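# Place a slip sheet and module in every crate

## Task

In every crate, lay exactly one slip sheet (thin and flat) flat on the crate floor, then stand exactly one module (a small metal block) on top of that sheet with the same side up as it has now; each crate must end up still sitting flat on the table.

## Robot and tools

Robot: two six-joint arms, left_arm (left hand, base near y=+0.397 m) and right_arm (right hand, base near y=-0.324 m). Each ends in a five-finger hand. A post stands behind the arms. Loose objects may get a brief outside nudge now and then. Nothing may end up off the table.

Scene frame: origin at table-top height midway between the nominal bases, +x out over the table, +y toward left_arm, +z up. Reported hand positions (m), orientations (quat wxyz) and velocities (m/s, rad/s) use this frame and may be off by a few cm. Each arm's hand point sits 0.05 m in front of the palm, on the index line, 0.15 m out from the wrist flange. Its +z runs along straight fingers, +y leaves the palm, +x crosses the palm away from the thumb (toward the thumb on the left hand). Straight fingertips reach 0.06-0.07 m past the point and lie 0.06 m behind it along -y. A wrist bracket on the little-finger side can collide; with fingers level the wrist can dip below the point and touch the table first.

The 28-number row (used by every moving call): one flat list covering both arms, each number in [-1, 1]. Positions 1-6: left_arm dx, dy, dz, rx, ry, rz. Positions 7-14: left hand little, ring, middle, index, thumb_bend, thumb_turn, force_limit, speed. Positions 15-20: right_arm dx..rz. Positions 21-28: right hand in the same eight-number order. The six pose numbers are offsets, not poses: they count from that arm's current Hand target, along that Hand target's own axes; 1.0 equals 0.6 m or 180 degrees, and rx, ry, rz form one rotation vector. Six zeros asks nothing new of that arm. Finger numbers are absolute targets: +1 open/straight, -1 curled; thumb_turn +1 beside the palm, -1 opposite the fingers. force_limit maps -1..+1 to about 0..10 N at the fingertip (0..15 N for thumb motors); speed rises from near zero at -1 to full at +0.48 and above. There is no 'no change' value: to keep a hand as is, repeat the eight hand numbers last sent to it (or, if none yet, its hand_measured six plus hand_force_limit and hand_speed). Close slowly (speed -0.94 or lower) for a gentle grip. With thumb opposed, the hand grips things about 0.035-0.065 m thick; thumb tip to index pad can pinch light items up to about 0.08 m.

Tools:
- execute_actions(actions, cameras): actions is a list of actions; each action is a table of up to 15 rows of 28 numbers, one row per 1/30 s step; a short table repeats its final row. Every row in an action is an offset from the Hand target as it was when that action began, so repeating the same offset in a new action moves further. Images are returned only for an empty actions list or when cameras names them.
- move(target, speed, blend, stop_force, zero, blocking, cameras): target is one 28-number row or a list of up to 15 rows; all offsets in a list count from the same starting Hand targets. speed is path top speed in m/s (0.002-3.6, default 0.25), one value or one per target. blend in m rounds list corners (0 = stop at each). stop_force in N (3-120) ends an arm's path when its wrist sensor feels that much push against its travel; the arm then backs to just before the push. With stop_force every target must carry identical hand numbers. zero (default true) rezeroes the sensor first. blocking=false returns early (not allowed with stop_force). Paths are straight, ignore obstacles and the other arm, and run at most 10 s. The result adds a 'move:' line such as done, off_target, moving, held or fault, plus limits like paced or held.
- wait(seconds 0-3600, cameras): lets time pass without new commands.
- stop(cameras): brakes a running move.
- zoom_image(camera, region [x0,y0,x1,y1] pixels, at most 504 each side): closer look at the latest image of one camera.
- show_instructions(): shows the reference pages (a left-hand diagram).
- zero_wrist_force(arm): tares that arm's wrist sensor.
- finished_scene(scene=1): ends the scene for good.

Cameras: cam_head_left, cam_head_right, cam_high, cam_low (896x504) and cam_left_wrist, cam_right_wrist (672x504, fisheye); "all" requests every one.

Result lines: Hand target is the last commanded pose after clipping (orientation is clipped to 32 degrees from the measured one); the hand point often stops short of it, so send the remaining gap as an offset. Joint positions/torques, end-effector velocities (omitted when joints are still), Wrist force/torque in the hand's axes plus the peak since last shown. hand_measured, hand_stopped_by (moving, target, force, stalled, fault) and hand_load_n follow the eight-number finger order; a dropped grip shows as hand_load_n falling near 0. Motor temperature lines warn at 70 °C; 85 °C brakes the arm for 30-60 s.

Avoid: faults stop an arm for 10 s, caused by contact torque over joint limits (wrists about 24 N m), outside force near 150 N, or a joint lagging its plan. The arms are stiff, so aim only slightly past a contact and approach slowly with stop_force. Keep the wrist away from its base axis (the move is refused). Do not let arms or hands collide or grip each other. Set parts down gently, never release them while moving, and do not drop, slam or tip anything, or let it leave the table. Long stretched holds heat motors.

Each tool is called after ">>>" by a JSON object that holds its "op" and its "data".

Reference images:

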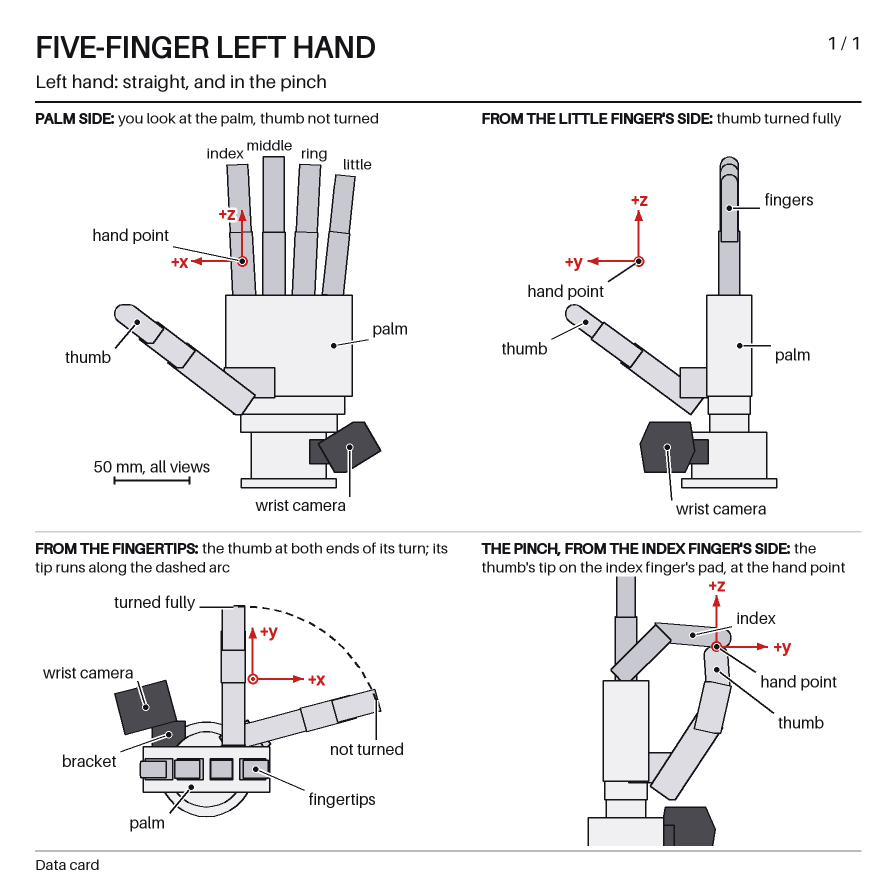

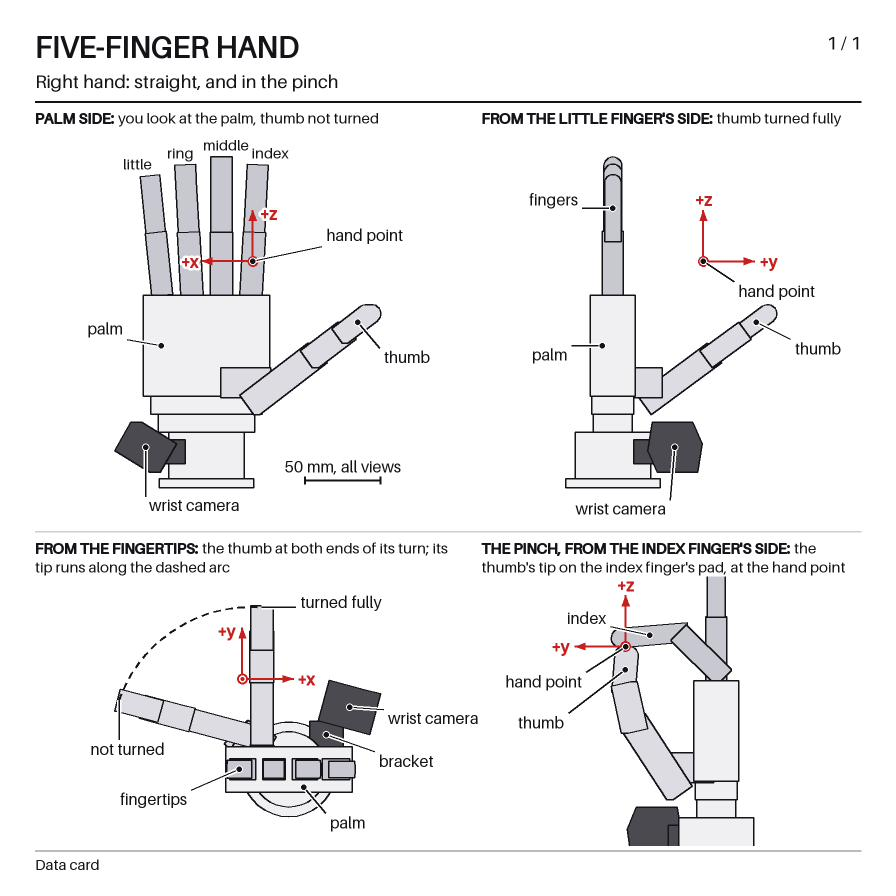

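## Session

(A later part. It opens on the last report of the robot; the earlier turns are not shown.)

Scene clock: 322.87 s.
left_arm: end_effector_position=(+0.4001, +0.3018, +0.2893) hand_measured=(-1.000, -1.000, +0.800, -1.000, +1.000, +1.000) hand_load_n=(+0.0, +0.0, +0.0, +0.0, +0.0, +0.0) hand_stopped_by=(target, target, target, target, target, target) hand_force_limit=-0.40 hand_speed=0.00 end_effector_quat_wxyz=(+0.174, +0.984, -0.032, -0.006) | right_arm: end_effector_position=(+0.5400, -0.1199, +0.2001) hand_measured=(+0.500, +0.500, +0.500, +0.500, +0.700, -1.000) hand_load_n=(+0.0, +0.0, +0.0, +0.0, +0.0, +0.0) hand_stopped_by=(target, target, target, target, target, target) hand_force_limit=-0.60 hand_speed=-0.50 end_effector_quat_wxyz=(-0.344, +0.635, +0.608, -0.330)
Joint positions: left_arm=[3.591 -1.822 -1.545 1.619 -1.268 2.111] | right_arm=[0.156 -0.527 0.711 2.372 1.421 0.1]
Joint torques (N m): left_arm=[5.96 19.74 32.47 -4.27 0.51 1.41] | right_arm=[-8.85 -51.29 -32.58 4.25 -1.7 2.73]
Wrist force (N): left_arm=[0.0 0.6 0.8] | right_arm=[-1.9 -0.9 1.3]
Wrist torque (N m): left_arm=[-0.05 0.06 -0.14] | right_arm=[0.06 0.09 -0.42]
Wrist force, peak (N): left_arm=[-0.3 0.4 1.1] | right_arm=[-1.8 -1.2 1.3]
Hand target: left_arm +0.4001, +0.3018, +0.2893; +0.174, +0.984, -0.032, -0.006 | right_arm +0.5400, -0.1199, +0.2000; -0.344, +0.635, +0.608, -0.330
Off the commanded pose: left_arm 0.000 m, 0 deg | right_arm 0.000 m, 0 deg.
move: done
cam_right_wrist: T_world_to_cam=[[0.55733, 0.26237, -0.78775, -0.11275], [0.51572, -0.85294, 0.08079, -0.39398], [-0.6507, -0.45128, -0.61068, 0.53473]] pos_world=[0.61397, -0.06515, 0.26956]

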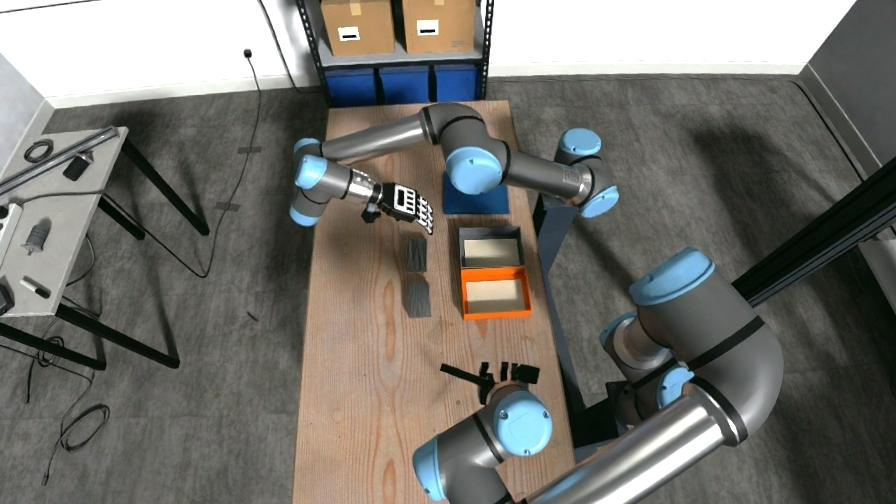

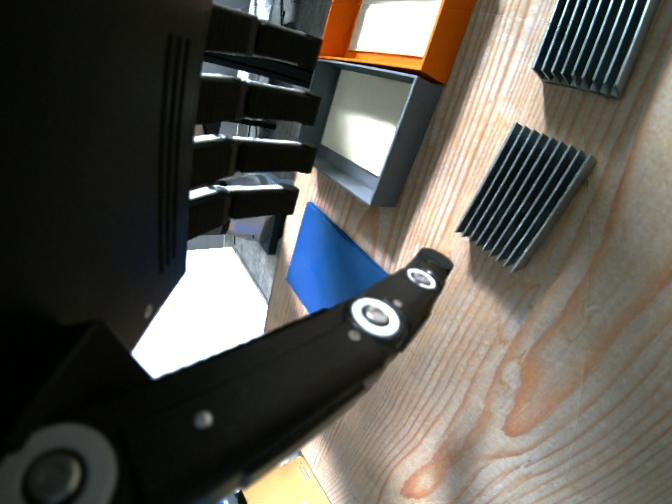

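>>> {"op": "move", "data": {"target": [0,0,0,0,0,0,-1,-1,0.8,-1,1,1,-0.4,0,0,0.1885,0.1228,0,0,0,0.5,0.5,0.5,0.5,0.7,-1,-0.6,-0.5], "speed": 0.15}}

>>> {"op": "move", "data": {"target": [0,0,0,0,0,0,-1,-1,0.8,-1,1,1,-0.4,0,0,0.0614,0.0400,0,0,0,0.5,0.5,0.5,0.5,0.7,-1,-0.6,-0.5], "speed": 0.01, "stop_force": 3, "cameras": ["cam_right_wrist","cam_low"]}}

Scene clock: 324.90 s.
left_arm: end_effector_position=(+0.4001, +0.3018, +0.2893) hand_measured=(-1.000, -1.000, +0.800, -1.000, +1.000, +1.000) hand_load_n=(+0.0, +0.5, +0.0, +0.0, +0.0, +0.0) hand_stopped_by=(target, target, target, target, target, target) hand_force_limit=-0.40 hand_speed=0.00 end_effector_quat_wxyz=(+0.174, +0.984, -0.032, -0.006) | right_arm: end_effector_position=(+0.5400, -0.1201, +0.0652) hand_measured=(+0.500, +0.500, +0.500, +0.500, +0.700, -1.000) hand_load_n=(+0.0, +0.0, +0.0, +0.0, +0.0, +0.0) hand_stopped_by=(target, target, target, target, target, target) hand_force_limit=-0.60 hand_speed=-0.50 end_effector_quat_wxyz=(-0.344, +0.635, +0.608, -0.330)
Joint positions: left_arm=[3.591 -1.822 -1.545 1.619 -1.268 2.111] | right_arm=[0.156 -0.393 0.8 2.149 1.421 0.1]
Joint torques (N m): left_arm=[7.3 20.07 32.87 -4.42 0.56 1.33] | right_arm=[-3.73 -54.33 -30.86 0.29 -0.81 -2.75]
Wrist force (N): left_arm=[-0.1 0.4 0.6] | right_arm=[-1.8 -1.1 1.4]
Wrist torque (N m): left_arm=[-0.06 0.07 -0.14] | right_arm=[0.02 0.07 -0.43]
Wrist force, peak (N): left_arm=[0.0 0.3 1.1] | right_arm=[-1.8 -1.9 0.7]
Hand target: left_arm +0.4001, +0.3018, +0.2893; +0.174, +0.984, -0.032, -0.006 | right_arm +0.5400, -0.1200, +0.0651; -0.344, +0.635, +0.608, -0.330
Off the commanded pose: left_arm 0.000 m, 0 deg | right_arm 0.000 m, 0 deg.
move: done

Scene clock: 330.17 s.
left_arm: end_effector_position=(+0.4001, +0.3018, +0.2893) hand_measured=(-1.000, -1.000, +0.800, -1.000, +1.000, +1.000) hand_load_n=(+0.0, +0.0, +0.0, +0.0, +0.0, +0.0) hand_stopped_by=(target, target, target, target, target, target) hand_force_limit=-0.40 hand_speed=0.00 end_effector_quat_wxyz=(+0.174, +0.984, -0.032, -0.006) | right_arm: end_effector_position=(+0.5400, -0.1201, +0.0211) hand_measured=(+0.500, +0.500, +0.500, +0.500, +0.700, -1.000) hand_load_n=(+0.0, +0.0, +0.0, -0.5, +0.0, +0.0) hand_stopped_by=(target, target, target, target, target, target) hand_force_limit=-0.60 hand_speed=-0.50 end_effector_quat_wxyz=(-0.344, +0.635, +0.608, -0.330)
Joint positions: left_arm=[3.591 -1.822 -1.545 1.619 -1.268 2.111] | right_arm=[0.156 -0.331 0.794 2.094 1.421 0.1]
Joint torques (N m): left_arm=[5.83 19.39 31.91 -4.3 0.72 1.29] | right_arm=[-9.1 -52.39 -31.57 0.23 0.61 -2.93]
Wrist force (N): left_arm=[-0.1 0.6 0.7] | right_arm=[-1.9 -2.5 0.0]
Wrist torque (N m): left_arm=[-0.04 0.07 -0.14] | right_arm=[-0.09 0.10 -0.45]
Wrist force, peak (N): left_arm=[-0.2 0.5 1.1] | right_arm=[-1.8 -2.7 0.1]
Hand target: left_arm +0.4001, +0.3018, +0.2893; +0.174, +0.984, -0.032, -0.006 | right_arm +0.5400, -0.1201, +0.0211; -0.344, +0.635, +0.608, -0.330
Off the commanded pose: left_arm 0.000 m, 0 deg | right_arm 0.000 m, 0 deg.
move: done
cam_right_wrist: T_world_to_cam=[[0.55731, 0.26225, -0.7878, -0.25372], [0.51559, -0.85302, 0.08078, -0.37975], [-0.65083, -0.4512, -0.61061, 0.42542]] pos_world=[0.61407, -0.06545, 0.09056]
Images, in order (width x height): cam_low 896x504, cam_right_wrist 672x504.

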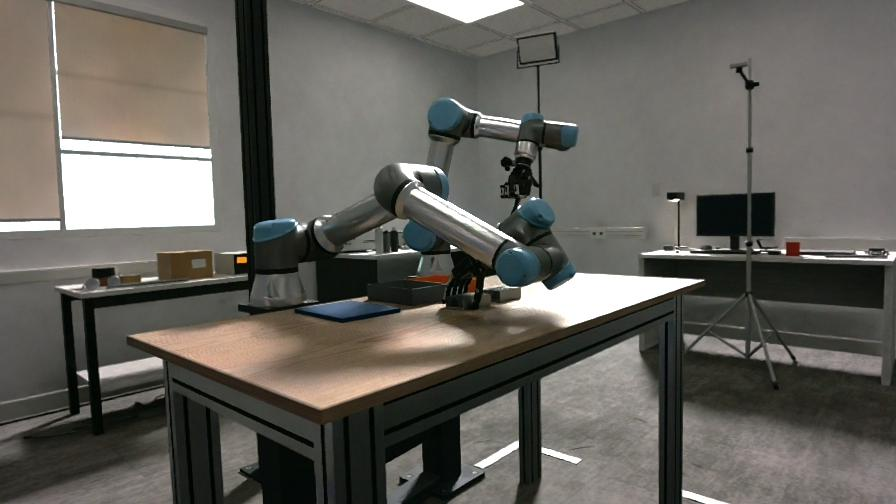

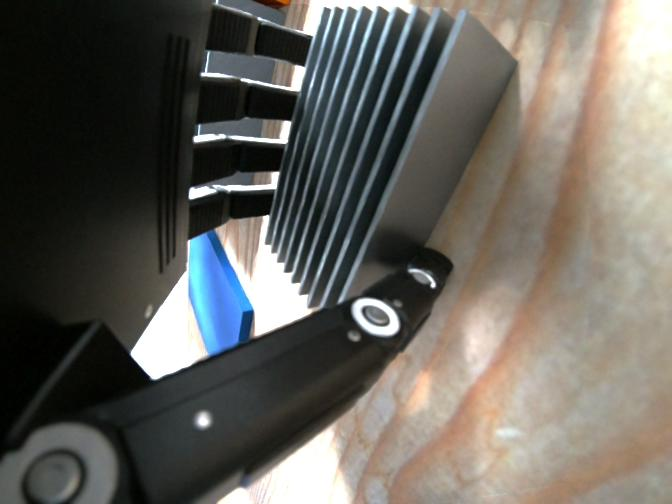

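>>> {"op": "move", "data": {"target": [0,0,0,0,0,0,-1,-1,0.8,-1,1,1,-0.4,0,0,-0.0021,-0.0014,0,0,0,0.2,0.2,0.2,0.2,0.4,-1,-0.6,-0.92], "speed": 0.01, "cameras": ["cam_right_wrist"]}}

Scene clock: 331.60 s.
left_arm: end_effector_position=(+0.4001, +0.3018, +0.2893) hand_measured=(-1.000, -1.000, +0.800, -1.000, +1.000, +1.000) hand_load_n=(+0.0, +0.0, +0.0, +0.0, -0.5, +0.0) hand_stopped_by=(target, target, target, target, target, target) hand_force_limit=-0.40 hand_speed=0.00 end_effector_quat_wxyz=(+0.174, +0.984, -0.032, -0.006) | right_arm: end_effector_position=(+0.5400, -0.1201, +0.0226) hand_measured=(+0.276, +0.300, +0.306, +0.322, +0.616, -1.000) hand_load_n=(+2.5, +0.5, +1.0, +1.5, +7.0, +0.5) hand_stopped_by=(force, force, force, force, force, target) hand_force_limit=-0.60 hand_speed=-0.92 end_effector_quat_wxyz=(-0.344, +0.635, +0.608, -0.330)
Joint positions: left_arm=[3.591 -1.822 -1.545 1.619 -1.268 2.111] | right_arm=[0.156 -0.334 0.795 2.096 1.421 0.1]
Joint torques (N m): left_arm=[6.31 19.35 32.53 -4.35 0.95 1.37] | right_arm=[-8.32 -65.16 -5.03 2.03 0.72 -2.83]
Wrist force (N): left_arm=[-0.1 0.4 0.8] | right_arm=[0.1 -6.9 -1.6]
Wrist torque (N m): left_arm=[-0.07 0.07 -0.14] | right_arm=[-0.35 0.03 -0.60]
Wrist force, peak (N): left_arm=[0.0 0.7 0.8] | right_arm=[0.0 -7.0 -1.3]
Hand target: left_arm +0.4001, +0.3018, +0.2893; +0.174, +0.984, -0.032, -0.006 | right_arm +0.5400, -0.1201, +0.0226; -0.344, +0.635, +0.608, -0.330
Off the commanded pose: left_arm 0.000 m, 0 deg | right_arm 0.000 m, 0 deg.
move: done
cam_right_wrist: T_world_to_cam=[[0.55731, 0.26225, -0.7878, -0.25246], [0.51559, -0.85302, 0.08078, -0.37988], [-0.65083, -0.4512, -0.61061, 0.4264]] pos_world=[0.61407, -0.06545, 0.09216]

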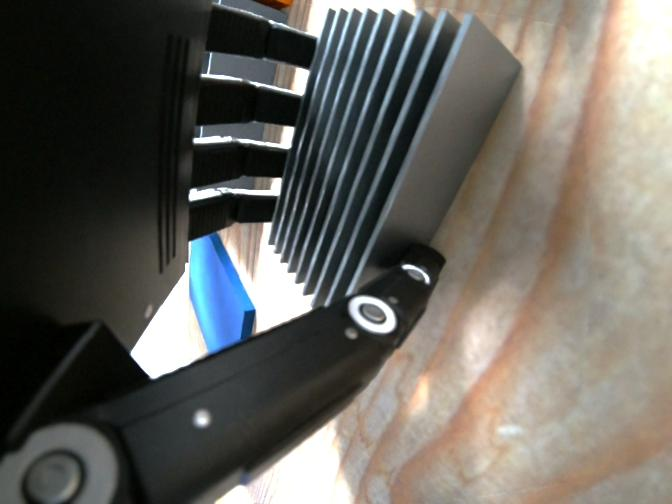

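>>> {"op": "move", "data": {"target": [0,0,0,0,0,0,-1,-1,0.8,-1,1,1,-0.4,0,0,-0.0035,-0.0023,0,0,0,0.2,0.1,0.1,0.1,0.3,-1,-0.4,-0.94], "speed": 0.01}}

>>> {"op": "move", "data": {"target": [0,0,0,0,0,0,-1,-1,0.8,-1,1,1,-0.4,0,0,-0.0279,-0.0182,0,0,0,0.2,0.1,0.1,0.1,0.3,-1,-0.4,-0.94], "speed": 0.04, "cameras": ["cam_right_wrist"]}}

Scene clock: 332.30 s.
left_arm: end_effector_position=(+0.4001, +0.3018, +0.2893) hand_measured=(-1.000, -1.000, +0.800, -1.000, +1.000, +1.000) hand_load_n=(+0.5, +0.0, +0.0, +0.0, +0.0, +0.0) hand_stopped_by=(target, target, target, target, target, target) hand_force_limit=-0.40 hand_speed=0.00 end_effector_quat_wxyz=(+0.174, +0.984, -0.032, -0.006) | right_arm: end_effector_position=(+0.5400, -0.1201, +0.0250) hand_measured=(+0.276, +0.262, +0.274, +0.294, +0.618, -1.000) hand_load_n=(+0.0, +3.5, +2.5, +2.5, +15.0, +2.0) hand_stopped_by=(force, force, force, force, force, target) hand_force_limit=-0.40 hand_speed=-0.94 end_effector_quat_wxyz=(-0.344, +0.635, +0.608, -0.330)
Joint positions: left_arm=[3.591 -1.822 -1.545 1.619 -1.268 2.111] | right_arm=[0.156 -0.337 0.795 2.098 1.421 0.1]
Joint torques (N m): left_arm=[6.39 18.89 33.23 -4.16 0.78 1.36] | right_arm=[-8.19 -71.89 -5.1 4.99 0.71 -2.37]
Wrist force (N): left_arm=[0.0 0.6 0.6] | right_arm=[-1.4 1.2 2.2]
Wrist torque (N m): left_arm=[-0.04 0.05 -0.14] | right_arm=[0.12 -0.02 -0.33]
Wrist force, peak (N): left_arm=[-0.2 0.6 0.8] | right_arm=[-0.3 -6.8 -1.5]
Hand target: left_arm +0.4001, +0.3018, +0.2893; +0.174, +0.984, -0.032, -0.006 | right_arm +0.5400, -0.1201, +0.0251; -0.344, +0.635, +0.608, -0.330
Off the commanded pose: left_arm 0.000 m, 0 deg | right_arm 0.000 m, 0 deg.
move: done

Scene clock: 333.17 s.
left_arm: end_effector_position=(+0.4001, +0.3018, +0.2893) hand_measured=(-1.000, -1.000, +0.800, -1.000, +1.000, +1.000) hand_load_n=(+0.0, +0.0, +0.5, +0.0, +0.0, +0.0) hand_stopped_by=(target, target, target, target, target, target) hand_force_limit=-0.40 hand_speed=0.00 end_effector_quat_wxyz=(+0.174, +0.984, -0.032, -0.006) | right_arm: end_effector_position=(+0.5401, -0.1201, +0.0450) hand_measured=(+0.276, +0.262, +0.274, +0.294, +0.618, -1.000) hand_load_n=(+0.0, +3.0, +2.5, +2.5, +15.5, +2.0) hand_stopped_by=(force, force, force, force, force, target) hand_force_limit=-0.40 hand_speed=-0.94 end_effector_quat_wxyz=(-0.344, +0.635, +0.608, -0.330)
Joint positions: left_arm=[3.591 -1.822 -1.545 1.619 -1.268 2.111] | right_arm=[0.156 -0.365 0.799 2.123 1.421 0.1]
Joint torques (N m): left_arm=[5.95 19.96 31.75 -4.14 0.93 1.42] | right_arm=[0.34 -71.6 -4.49 5.25 -0.85 -0.51]
Wrist force (N): left_arm=[0.0 0.5 0.8] | right_arm=[-1.8 0.7 2.4]
Wrist torque (N m): left_arm=[-0.05 0.06 -0.14] | right_arm=[0.05 0.03 -0.36]
Wrist force, peak (N): left_arm=[-0.3 0.5 0.9] | right_arm=[-1.9 1.1 2.6]
Hand target: left_arm +0.4001, +0.3018, +0.2893; +0.174, +0.984, -0.032, -0.006 | right_arm +0.5401, -0.1200, +0.0451; -0.344, +0.635, +0.608, -0.330
Off the commanded pose: left_arm 0.000 m, 0 deg | right_arm 0.000 m, 0 deg.
move: done
cam_right_wrist: T_world_to_cam=[[0.55731, 0.26225, -0.7878, -0.23489], [0.51559, -0.85302, 0.08078, -0.38168], [-0.65083, -0.4512, -0.61061, 0.44002]] pos_world=[0.61407, -0.06545, 0.11446]

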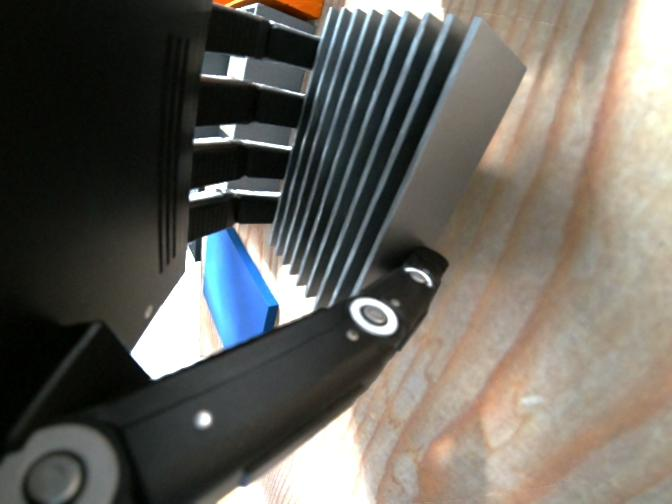

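>>> {"op": "move", "data": {"target": [[0,0,0,0,0,0,-1,-1,0.8,-1,1,1,-0.4,0,-0.0001,-0.1048,-0.0682,0,0,0,0.2,0.1,0.1,0.1,0.3,-1,-0.4,-0.94],[0,0,0,0,0,0,-1,-1,0.8,-1,1,1,-0.4,0,-0.0078,-0.3113,0.2492,0,0,0,0.2,0.1,0.1,0.1,0.3,-1,-0.4,-0.94]], "speed": 0.12, "blend": [0.03,0], "cameras": ["cam_right_wrist","cam_high","cam_low","cam_left_wrist","cam_head_left"]}}

Scene clock: 336.60 s.
left_arm: end_effector_position=(+0.4001, +0.3018, +0.2893) hand_measured=(-1.000, -1.000, +0.800, -1.000, +1.000, +1.000) hand_load_n=(+0.0, +0.0, +0.0, +0.0, +0.0, +0.0) hand_stopped_by=(target, target, target, target, target, target) hand_force_limit=-0.40 hand_speed=0.00 end_effector_quat_wxyz=(+0.174, +0.984, -0.032, -0.006) | right_arm: end_effector_position=(+0.3129, -0.1150, +0.1200) hand_measured=(+0.276, +0.262, +0.274, +0.294, +0.618, -1.000) hand_load_n=(+0.0, +3.5, +3.0, +2.5, +15.5, +2.0) hand_stopped_by=(force, force, force, force, force, target) hand_force_limit=-0.40 hand_speed=-0.94 end_effector_quat_wxyz=(-0.344, +0.635, +0.608, -0.330)
Joint positions: left_arm=[3.591 -1.822 -1.545 1.619 -1.268 2.111] | right_arm=[0.231 -0.913 1.686 1.776 1.359 0.142]
Joint torques (N m): left_arm=[6.33 19.43 32.16 -4.17 1.12 1.28] | right_arm=[9.42 -52.21 1.19 0.88 -1.69 2.81]
Wrist force (N): left_arm=[0.0 0.5 0.7] | right_arm=[-1.7 1.0 2.0]
Wrist torque (N m): left_arm=[-0.05 0.06 -0.14] | right_arm=[0.10 0.01 -0.35]
Wrist force, peak (N): left_arm=[-0.1 0.5 1.0] | right_arm=[-1.9 2.0 3.0]
Hand target: left_arm +0.4001, +0.3018, +0.2893; +0.174, +0.984, -0.032, -0.006 | right_arm +0.3128, -0.1150, +0.1200; -0.344, +0.635, +0.608, -0.330
Off the commanded pose: left_arm 0.000 m, 0 deg | right_arm 0.000 m, 0 deg.
move: done
cam_left_wrist: T_world_to_cam=[[0.28313, 0.90145, -0.32744, -0.28702], [0.84295, -0.07105, 0.53328, -0.47323], [0.45746, -0.42701, -0.78, 0.2815]] pos_world=[0.3514, 0.34531, 0.37794]
cam_right_wrist: T_world_to_cam=[[0.55731, 0.26225, -0.7878, -0.05052], [0.51559, -0.85302, 0.08078, -0.26625], [-0.65083, -0.4512, -0.61061, 0.34025]] pos_world=[0.38687, -0.06035, 0.18946]
Images, in order (width x height): cam_head_left 896x504, cam_high 896x504, cam_low 896x504, cam_left_wrist 672x504, cam_right_wrist 672x504.

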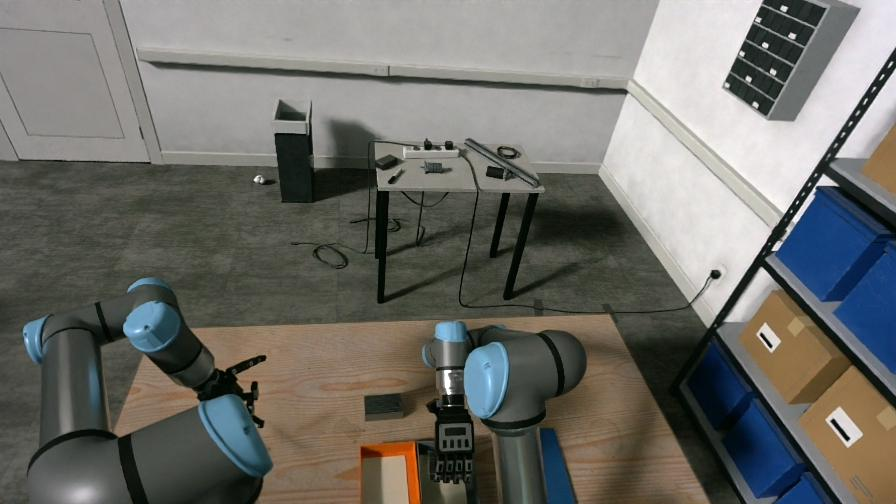

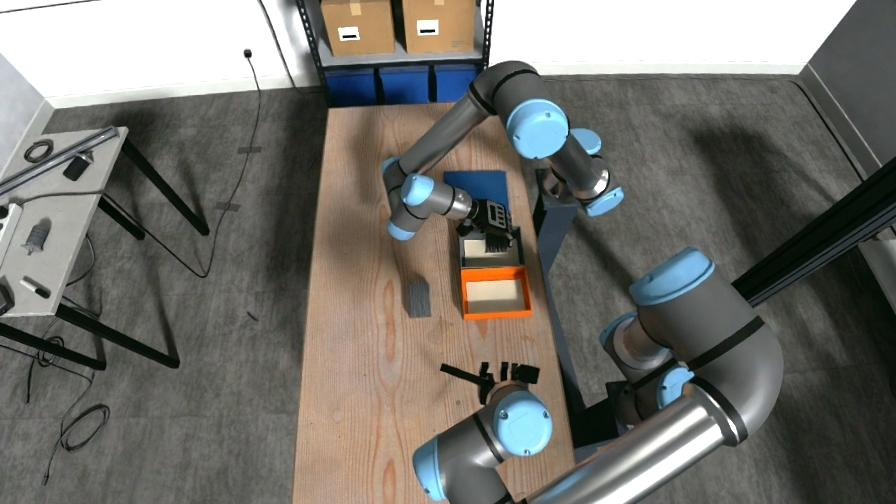

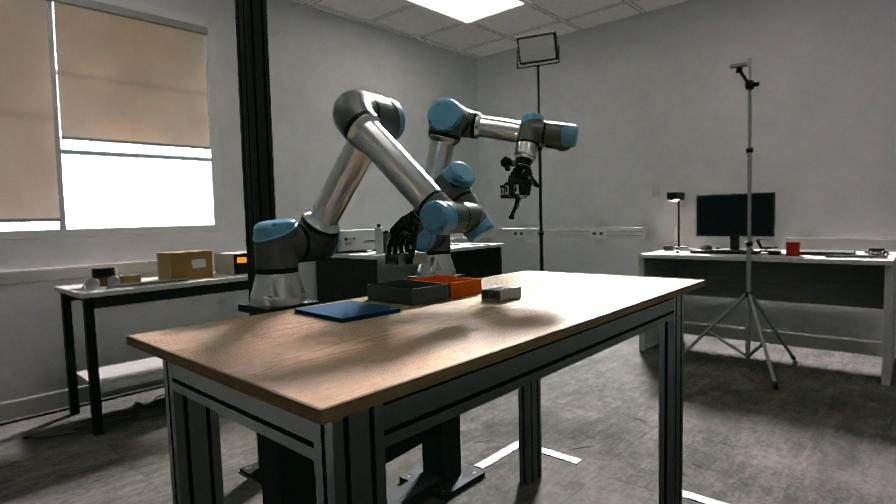

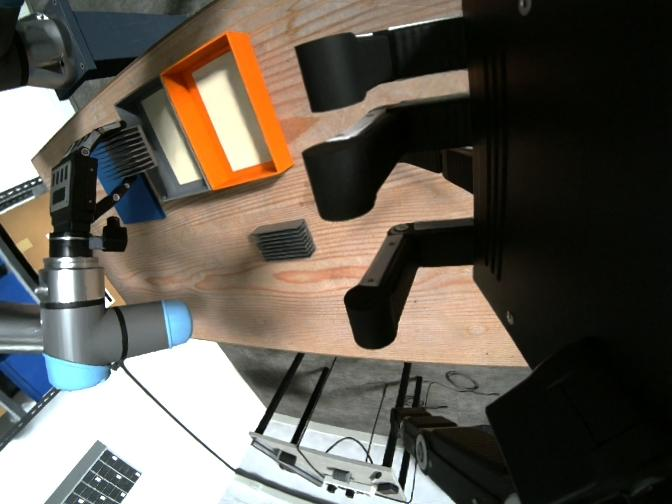

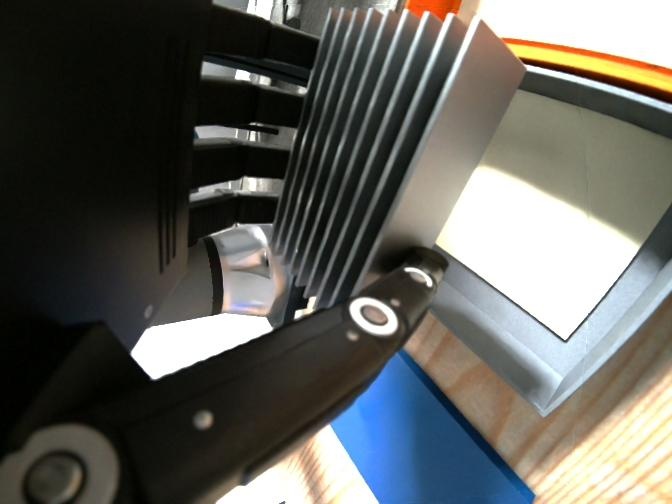

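>>> {"op": "move", "data": {"target": [0,0,0,0,0,0,-1,-1,0.8,-1,1,1,-0.4,0,0,0.0768,0.0500,0,0,0,0.2,0.1,0.1,0.1,0.3,-1,-0.4,-0.94], "speed": 0.1, "cameras": ["cam_right_wrist","cam_low"]}}

Scene clock: 338.00 s.
left_arm: end_effector_position=(+0.4001, +0.3018, +0.2893) hand_measured=(-1.000, -1.000, +0.800, -1.000, +1.000, +1.000) hand_load_n=(+0.0, +0.0, +0.0, +0.0, +0.0, +0.0) hand_stopped_by=(target, target, target, target, target, target) hand_force_limit=-0.40 hand_speed=0.00 end_effector_quat_wxyz=(+0.174, +0.984, -0.032, -0.006) | right_arm: end_effector_position=(+0.3128, -0.1151, +0.0651) hand_measured=(+0.276, +0.262, +0.274, +0.294, +0.618, -1.000) hand_load_n=(+0.0, +3.0, +3.0, +2.5, +15.0, +2.0) hand_stopped_by=(force, force, force, force, force, target) hand_force_limit=-0.40 hand_speed=-0.94 end_effector_quat_wxyz=(-0.344, +0.635, +0.608, -0.330)
Joint positions: left_arm=[3.591 -1.822 -1.545 1.619 -1.268 2.111] | right_arm=[0.231 -0.817 1.698 1.668 1.359 0.142]
Joint torques (N m): left_arm=[6.97 19.31 31.95 -3.93 1.01 1.22] | right_arm=[-7.96 -37.51 -12.35 1.24 0.59 -2.21]
Wrist force (N): left_arm=[-0.2 0.2 0.8] | right_arm=[-1.5 1.1 2.6]
Wrist torque (N m): left_arm=[-0.09 0.09 -0.14] | right_arm=[0.07 -0.01 -0.34]
Wrist force, peak (N): left_arm=[-0.1 0.6 1.0] | right_arm=[-1.8 1.6 2.8]
Hand target: left_arm +0.4001, +0.3018, +0.2893; +0.174, +0.984, -0.032, -0.006 | right_arm +0.3128, -0.1151, +0.0650; -0.344, +0.635, +0.608, -0.330
Off the commanded pose: left_arm 0.000 m, 0 deg | right_arm 0.000 m, 0 deg.
move: done
cam_right_wrist: T_world_to_cam=[[0.5572, 0.26217, -0.7879, -0.09364], [0.51561, -0.853, 0.08081, -0.26186], [-0.6509, -0.45128, -0.61048, 0.30662]] pos_world=[0.38677, -0.06045, 0.13456]
Images, in order (width x height): cam_low 896x504, cam_right_wrist 672x504.

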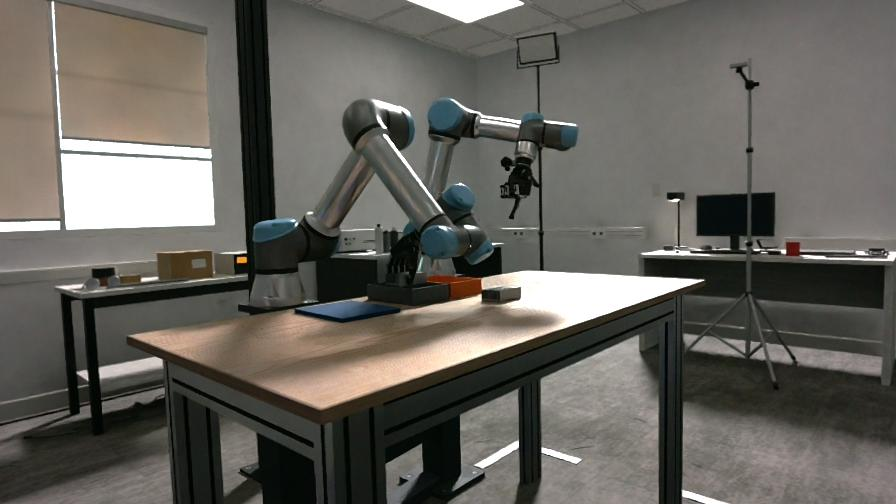

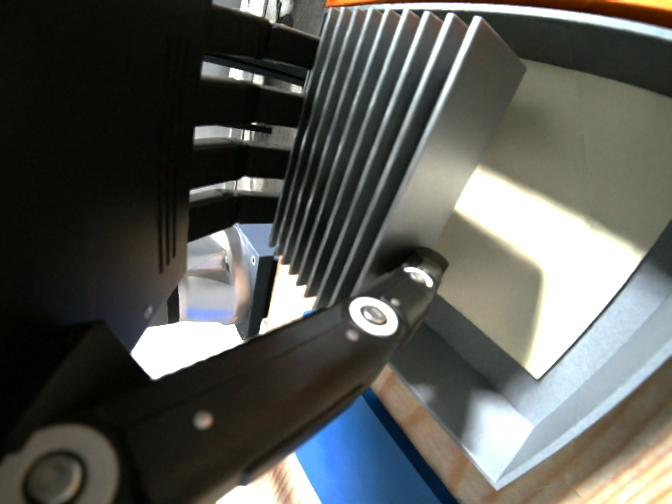

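>>> {"op": "move", "data": {"target": [0,0,0,0,0,0,-1,-1,0.8,-1,1,1,-0.4,0,0,0.0601,0.0391,0,0,0,0.2,0.1,0.1,0.1,0.3,-1,-0.4,-0.94], "speed": 0.01, "stop_force": 3, "cameras": ["cam_right_wrist"]}}

Scene clock: 342.93 s.
left_arm: end_effector_position=(+0.4001, +0.3018, +0.2893) hand_measured=(-1.000, -1.000, +0.800, -1.000, +1.000, +1.000) hand_load_n=(+0.0, +0.0, +0.0, +0.5, +0.0, +0.0) hand_stopped_by=(target, target, target, target, target, target) hand_force_limit=-0.40 hand_speed=0.00 end_effector_quat_wxyz=(+0.174, +0.984, -0.032, -0.006) | right_arm: end_effector_position=(+0.3129, -0.1151, +0.0273) hand_measured=(+0.276, +0.262, +0.274, +0.294, +0.618, -1.000) hand_load_n=(+0.0, +3.5, +3.0, +2.5, +15.0, +2.0) hand_stopped_by=(force, force, force, force, force, target) hand_force_limit=-0.40 hand_speed=-0.94 end_effector_quat_wxyz=(-0.344, +0.635, +0.608, -0.330)
Joint positions: left_arm=[3.591 -1.822 -1.545 1.619 -1.268 2.111] | right_arm=[0.231 -0.746 1.695 1.6 1.359 0.142]
Joint torques (N m): left_arm=[6.31 20.01 31.84 -3.8 1.2 1.36] | right_arm=[-5.56 -51.48 -3.26 4.58 0.58 -2.59]
Wrist force (N): left_arm=[-0.3 0.6 0.7] | right_arm=[-1.9 -1.5 1.4]
Wrist torque (N m): left_arm=[-0.03 0.10 -0.16] | right_arm=[-0.06 0.06 -0.47]
Wrist force, peak (N): left_arm=[0.1 0.6 1.0] | right_arm=[-2.5 -7.8 -3.2]
Hand target: left_arm +0.4001, +0.3018, +0.2893; +0.174, +0.984, -0.032, -0.006 | right_arm +0.3129, -0.1151, +0.0273; -0.344, +0.635, +0.608, -0.330 (not the last commanded pose)
Off the commanded pose: left_arm 0.000 m, 0 deg | right_arm 0.005 m, 0 deg.
move: contact (right_arm)
cam_right_wrist: T_world_to_cam=[[0.55736, 0.26228, -0.78775, -0.12352], [0.51558, -0.85302, 0.08077, -0.2589], [-0.65079, -0.45117, -0.61067, 0.28372]] pos_world=[0.38697, -0.06045, 0.09686]

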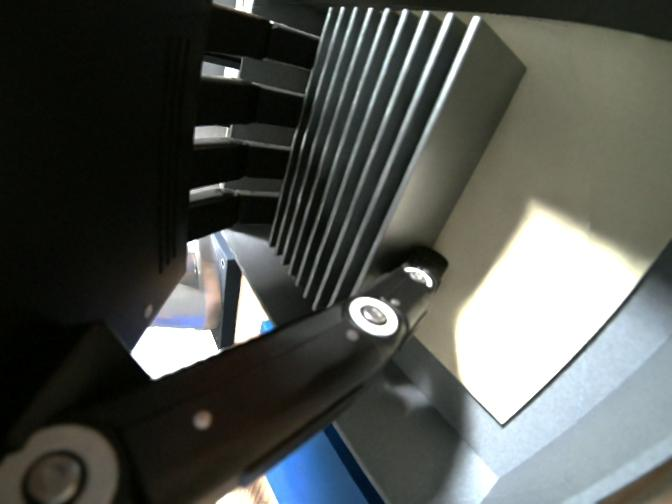

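>>> {"op": "move", "data": {"target": [0,0,0,0,0,0,-1,-1,0.8,-1,1,1,-0.4,0,0,0,0,0,0,0,0.5,0.5,0.5,0.5,0.75,-1,-0.4,-0.9], "cameras": ["cam_right_wrist"]}}

Scene clock: 344.27 s.
left_arm: end_effector_position=(+0.4001, +0.3018, +0.2893) hand_measured=(-1.000, -1.000, +0.800, -1.000, +1.000, +1.000) hand_load_n=(+0.0, +0.0, +0.0, +0.0, +0.0, +0.0) hand_stopped_by=(target, target, target, target, target, target) hand_force_limit=-0.40 hand_speed=0.00 end_effector_quat_wxyz=(+0.174, +0.984, -0.032, -0.006) | right_arm: end_effector_position=(+0.3129, -0.1151, +0.0273) hand_measured=(+0.500, +0.500, +0.500, +0.500, +0.750, -1.000) hand_load_n=(+0.0, +0.0, +0.0, +0.0, +0.0, +0.0) hand_stopped_by=(target, target, target, target, target, target) hand_force_limit=-0.40 hand_speed=-0.90 end_effector_quat_wxyz=(-0.344, +0.635, +0.608, -0.330)
Joint positions: left_arm=[3.591 -1.822 -1.545 1.619 -1.268 2.111] | right_arm=[0.231 -0.746 1.695 1.6 1.359 0.142]
Joint torques (N m): left_arm=[5.91 19.01 32.72 -3.98 1.32 1.38] | right_arm=[-2.73 -51.75 2.84 3.78 0.63 -2.54]
Wrist force (N): left_arm=[-0.2 0.5 0.9] | right_arm=[-1.8 -1.3 1.5]
Wrist torque (N m): left_arm=[-0.05 0.09 -0.15] | right_arm=[-0.06 0.05 -0.44]
Wrist force, peak (N): left_arm=[0.1 0.5 1.1] | right_arm=[-1.9 -1.7 1.4]
Hand target: left_arm +0.4001, +0.3018, +0.2893; +0.174, +0.984, -0.032, -0.006 | right_arm +0.3129, -0.1151, +0.0273; -0.344, +0.635, +0.608, -0.330
Off the commanded pose: left_arm 0.000 m, 0 deg | right_arm 0.000 m, 0 deg.
move: done
cam_right_wrist: T_world_to_cam=[[0.55731, 0.26225, -0.7878, -0.12344], [0.51559, -0.85302, 0.08078, -0.25886], [-0.65083, -0.4512, -0.61061, 0.28366]] pos_world=[0.38687, -0.06045, 0.09686]

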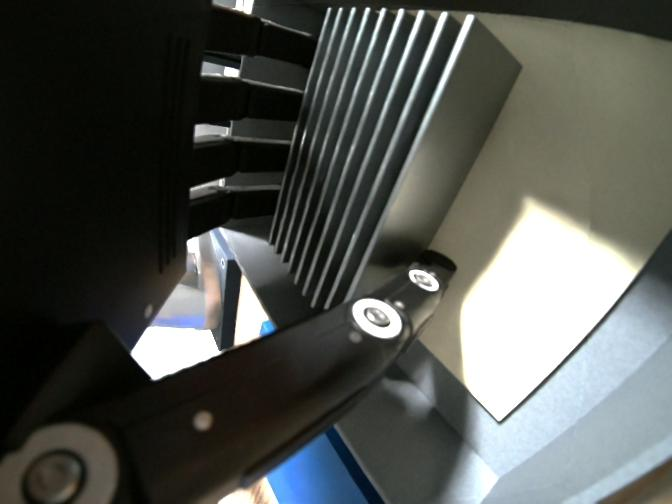

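>>> {"op": "move", "data": {"target": [[0,0,0,0,0,0,-1,-1,0.8,-1,1,1,-0.4,0,0,-0.0279,-0.0182,0,0,0,0.5,0.5,0.5,0.5,0.75,-1,-0.4,-0.9],[0,0,0,0,0,0,-1,-1,0.8,-1,1,1,-0.4,0,0,-0.1295,-0.0843,0,0,0,0.5,0.5,0.5,0.5,0.75,-1,-0.4,-0.9],[0,0,0,0,0,0,-1,-1,0.8,-1,1,1,-0.4,0,0.2493,0.0837,-0.3815,-0.0071,-0.0154,-0.0194,0.5,0.5,0.5,0.5,0.75,-1,-0.4,-0.9]], "speed": [0.03,0.15,0.2], "blend": [0.002,0.03,0], "cameras": ["cam_right_wrist","cam_high","cam_left_wrist"]}}

Scene clock: 348.37 s.
left_arm: end_effector_position=(+0.4001, +0.3018, +0.2893) hand_measured=(-1.000, -1.000, +0.800, -1.000, +1.000, +1.000) hand_load_n=(+0.0, +0.0, +0.0, +0.0, -0.5, +0.0) hand_stopped_by=(target, target, target, target, target, target) hand_force_limit=-0.40 hand_speed=0.00 end_effector_quat_wxyz=(+0.174, +0.984, -0.032, -0.006) | right_arm: end_effector_position=(+0.5380, +0.0251, +0.1101) hand_measured=(+0.500, +0.500, +0.500, +0.500, +0.750, -1.000) hand_load_n=(+0.0, +0.0, +0.0, +0.0, +0.0, +0.0) hand_stopped_by=(target, target, target, target, target, target) hand_force_limit=-0.40 hand_speed=-0.90 end_effector_quat_wxyz=(-0.332, +0.612, +0.639, -0.328)
Joint positions: left_arm=[3.591 -1.822 -1.545 1.619 -1.268 2.111] | right_arm=[0.364 -0.145 0.15 2.509 1.3 0.163]
Joint torques (N m): left_arm=[6.94 19.35 32.37 -4.15 1.63 1.07] | right_arm=[8.73 -58.89 -33.62 5 0.83 2.94]
Wrist force (N): left_arm=[-0.3 0.6 0.7] | right_arm=[-1.7 -1.5 0.7]
Wrist torque (N m): left_arm=[-0.04 0.10 -0.15] | right_arm=[-0.04 0.06 -0.41]
Wrist force, peak (N): left_arm=[-0.1 0.5 1.0] | right_arm=[-2.0 -2.1 1.4]
Hand target: left_arm +0.4001, +0.3018, +0.2893; +0.174, +0.984, -0.032, -0.006 | right_arm +0.5382, +0.0251, +0.1101; -0.332, +0.612, +0.639, -0.328
Off the commanded pose: left_arm 0.000 m, 0 deg | right_arm 0.000 m, 0 deg.
move: done
cam_left_wrist: T_world_to_cam=[[0.28313, 0.90145, -0.32744, -0.28702], [0.84295, -0.07105, 0.53328, -0.47323], [0.45746, -0.42701, -0.78, 0.2815]] pos_world=[0.3514, 0.34531, 0.37794]
cam_right_wrist: T_world_to_cam=[[0.55425, 0.32192, -0.76758, -0.22267], [0.57518, -0.81471, 0.07363, -0.2943], [-0.60165, -0.4823, -0.63671, 0.5212]] pos_world=[0.60627, 0.08329, 0.18261]
Images, in order (width x height): cam_high 896x504, cam_left_wrist 672x504, cam_right_wrist 672x504.

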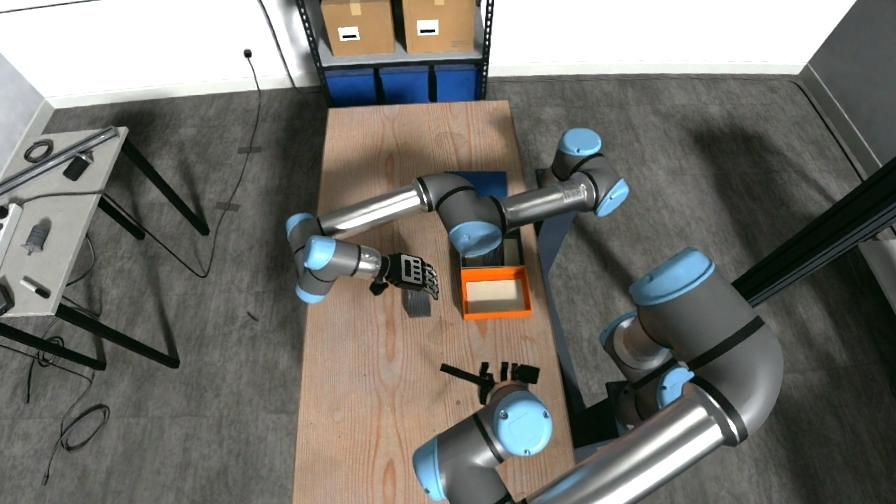

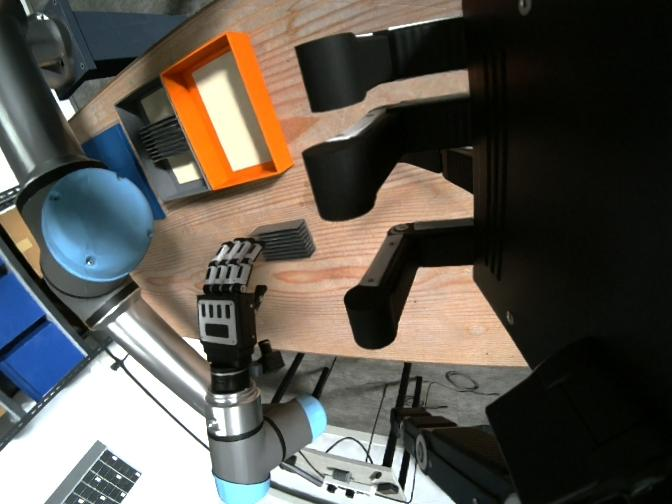

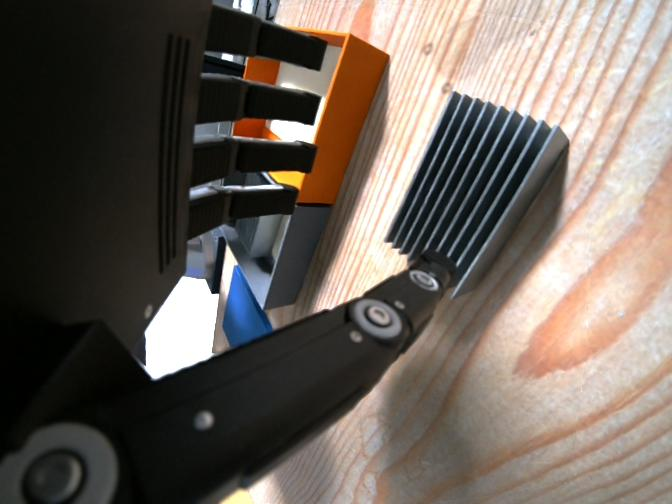

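>>> {"op": "move", "data": {"target": [0,0,0,0,0,0,-1,-1,0.8,-1,1,1,-0.4,0,-0.0025,0.0894,0.0613,0,0,0,0.5,0.5,0.5,0.5,0.7,-1,-0.6,-0.5], "speed": 0.1}}

>>> {"op": "move", "data": {"target": [0,0,0,0,0,0,-1,-1,0.8,-1,1,1,-0.4,0,-0.0009,0.0323,0.0222,0,0,0,0.5,0.5,0.5,0.5,0.7,-1,-0.6,-0.5], "speed": 0.01, "stop_force": 3, "cameras": ["cam_right_wrist"]}}

Scene clock: 349.77 s.
left_arm: end_effector_position=(+0.4001, +0.3018, +0.2893) hand_measured=(-1.000, -1.000, +0.800, -1.000, +1.000, +1.000) hand_load_n=(+0.0, +0.0, +0.0, +0.0, +0.0, +0.0) hand_stopped_by=(target, target, target, target, target, target) hand_force_limit=-0.40 hand_speed=0.00 end_effector_quat_wxyz=(+0.174, +0.984, -0.032, -0.006) | right_arm: end_effector_position=(+0.5382, +0.0251, +0.0451) hand_measured=(+0.500, +0.500, +0.500, +0.500, +0.700, -1.000) hand_load_n=(+0.0, -0.5, +0.0, +0.0, +0.0, +0.0) hand_stopped_by=(target, target, target, target, target, target) hand_force_limit=-0.60 hand_speed=-0.50 end_effector_quat_wxyz=(-0.332, +0.612, +0.639, -0.328)
Joint positions: left_arm=[3.591 -1.822 -1.545 1.619 -1.268 2.111] | right_arm=[0.364 -0.091 0.204 2.402 1.3 0.164]
Joint torques (N m): left_arm=[5.89 20.03 32.49 -3.81 1.69 1.14] | right_arm=[-5.86 -58.22 -34.08 1.24 -1.07 -0.61]
Wrist force (N): left_arm=[-0.1 0.4 0.7] | right_arm=[-1.8 -1.5 1.0]
Wrist torque (N m): left_arm=[-0.06 0.07 -0.14] | right_arm=[-0.05 0.07 -0.43]
Wrist force, peak (N): left_arm=[-0.1 0.5 1.0] | right_arm=[-1.5 -2.3 0.4]
Hand target: left_arm +0.4001, +0.3018, +0.2893; +0.174, +0.984, -0.032, -0.006 | right_arm +0.5382, +0.0251, +0.0450; -0.332, +0.612, +0.639, -0.328
Off the commanded pose: left_arm 0.000 m, 0 deg | right_arm 0.000 m, 0 deg.
move: done

Scene clock: 352.97 s.
left_arm: end_effector_position=(+0.4001, +0.3018, +0.2893) hand_measured=(-1.000, -1.000, +0.800, -1.000, +1.000, +1.000) hand_load_n=(+0.0, +0.0, +0.0, +0.0, +0.0, +0.0) hand_stopped_by=(target, target, target, target, target, target) hand_force_limit=-0.40 hand_speed=0.00 end_effector_quat_wxyz=(+0.174, +0.984, -0.032, -0.006) | right_arm: end_effector_position=(+0.5382, +0.0251, +0.0215) hand_measured=(+0.500, +0.500, +0.500, +0.500, +0.700, -1.000) hand_load_n=(+0.0, +0.0, +0.0, +0.0, +0.0, +0.0) hand_stopped_by=(target, target, target, target, target, target) hand_force_limit=-0.60 hand_speed=-0.50 end_effector_quat_wxyz=(-0.332, +0.612, +0.639, -0.328)
Joint positions: left_arm=[3.591 -1.822 -1.545 1.619 -1.268 2.111] | right_arm=[0.364 -0.056 0.191 2.379 1.3 0.164]
Joint torques (N m): left_arm=[6.05 20.1 30.99 -3.7 1.86 1.33] | right_arm=[-6.44 -58.67 -33.39 1.15 -0.91 -2.13]
Wrist force (N): left_arm=[-0.1 0.5 0.9] | right_arm=[-1.8 -1.1 1.0]
Wrist torque (N m): left_arm=[-0.06 0.08 -0.15] | right_arm=[0.01 0.07 -0.42]
Wrist force, peak (N): left_arm=[-0.2 0.9 0.7] | right_arm=[-2.0 -1.5 1.2]
Hand target: left_arm +0.4001, +0.3018, +0.2893; +0.174, +0.984, -0.032, -0.006 | right_arm +0.5381, +0.0251, +0.0215; -0.332, +0.612, +0.639, -0.328
Off the commanded pose: left_arm 0.000 m, 0 deg | right_arm 0.000 m, 0 deg.
move: done
cam_right_wrist: T_world_to_cam=[[0.55386, 0.32173, -0.76794, -0.29045], [0.57537, -0.81456, 0.07372, -0.28797], [-0.60182, -0.48268, -0.63627, 0.46494]] pos_world=[0.60637, 0.08329, 0.09401]

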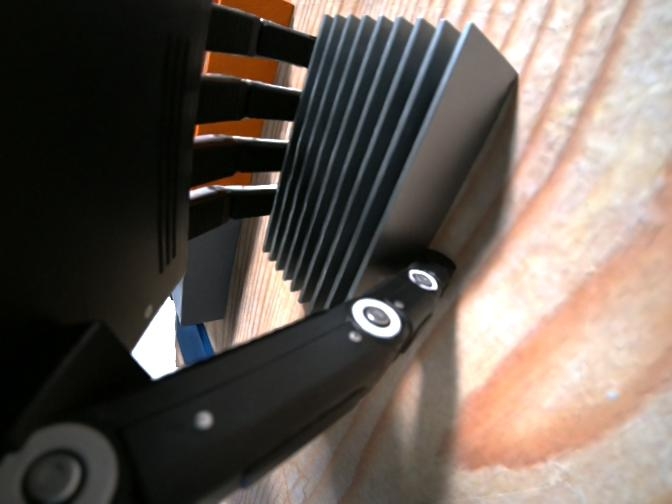

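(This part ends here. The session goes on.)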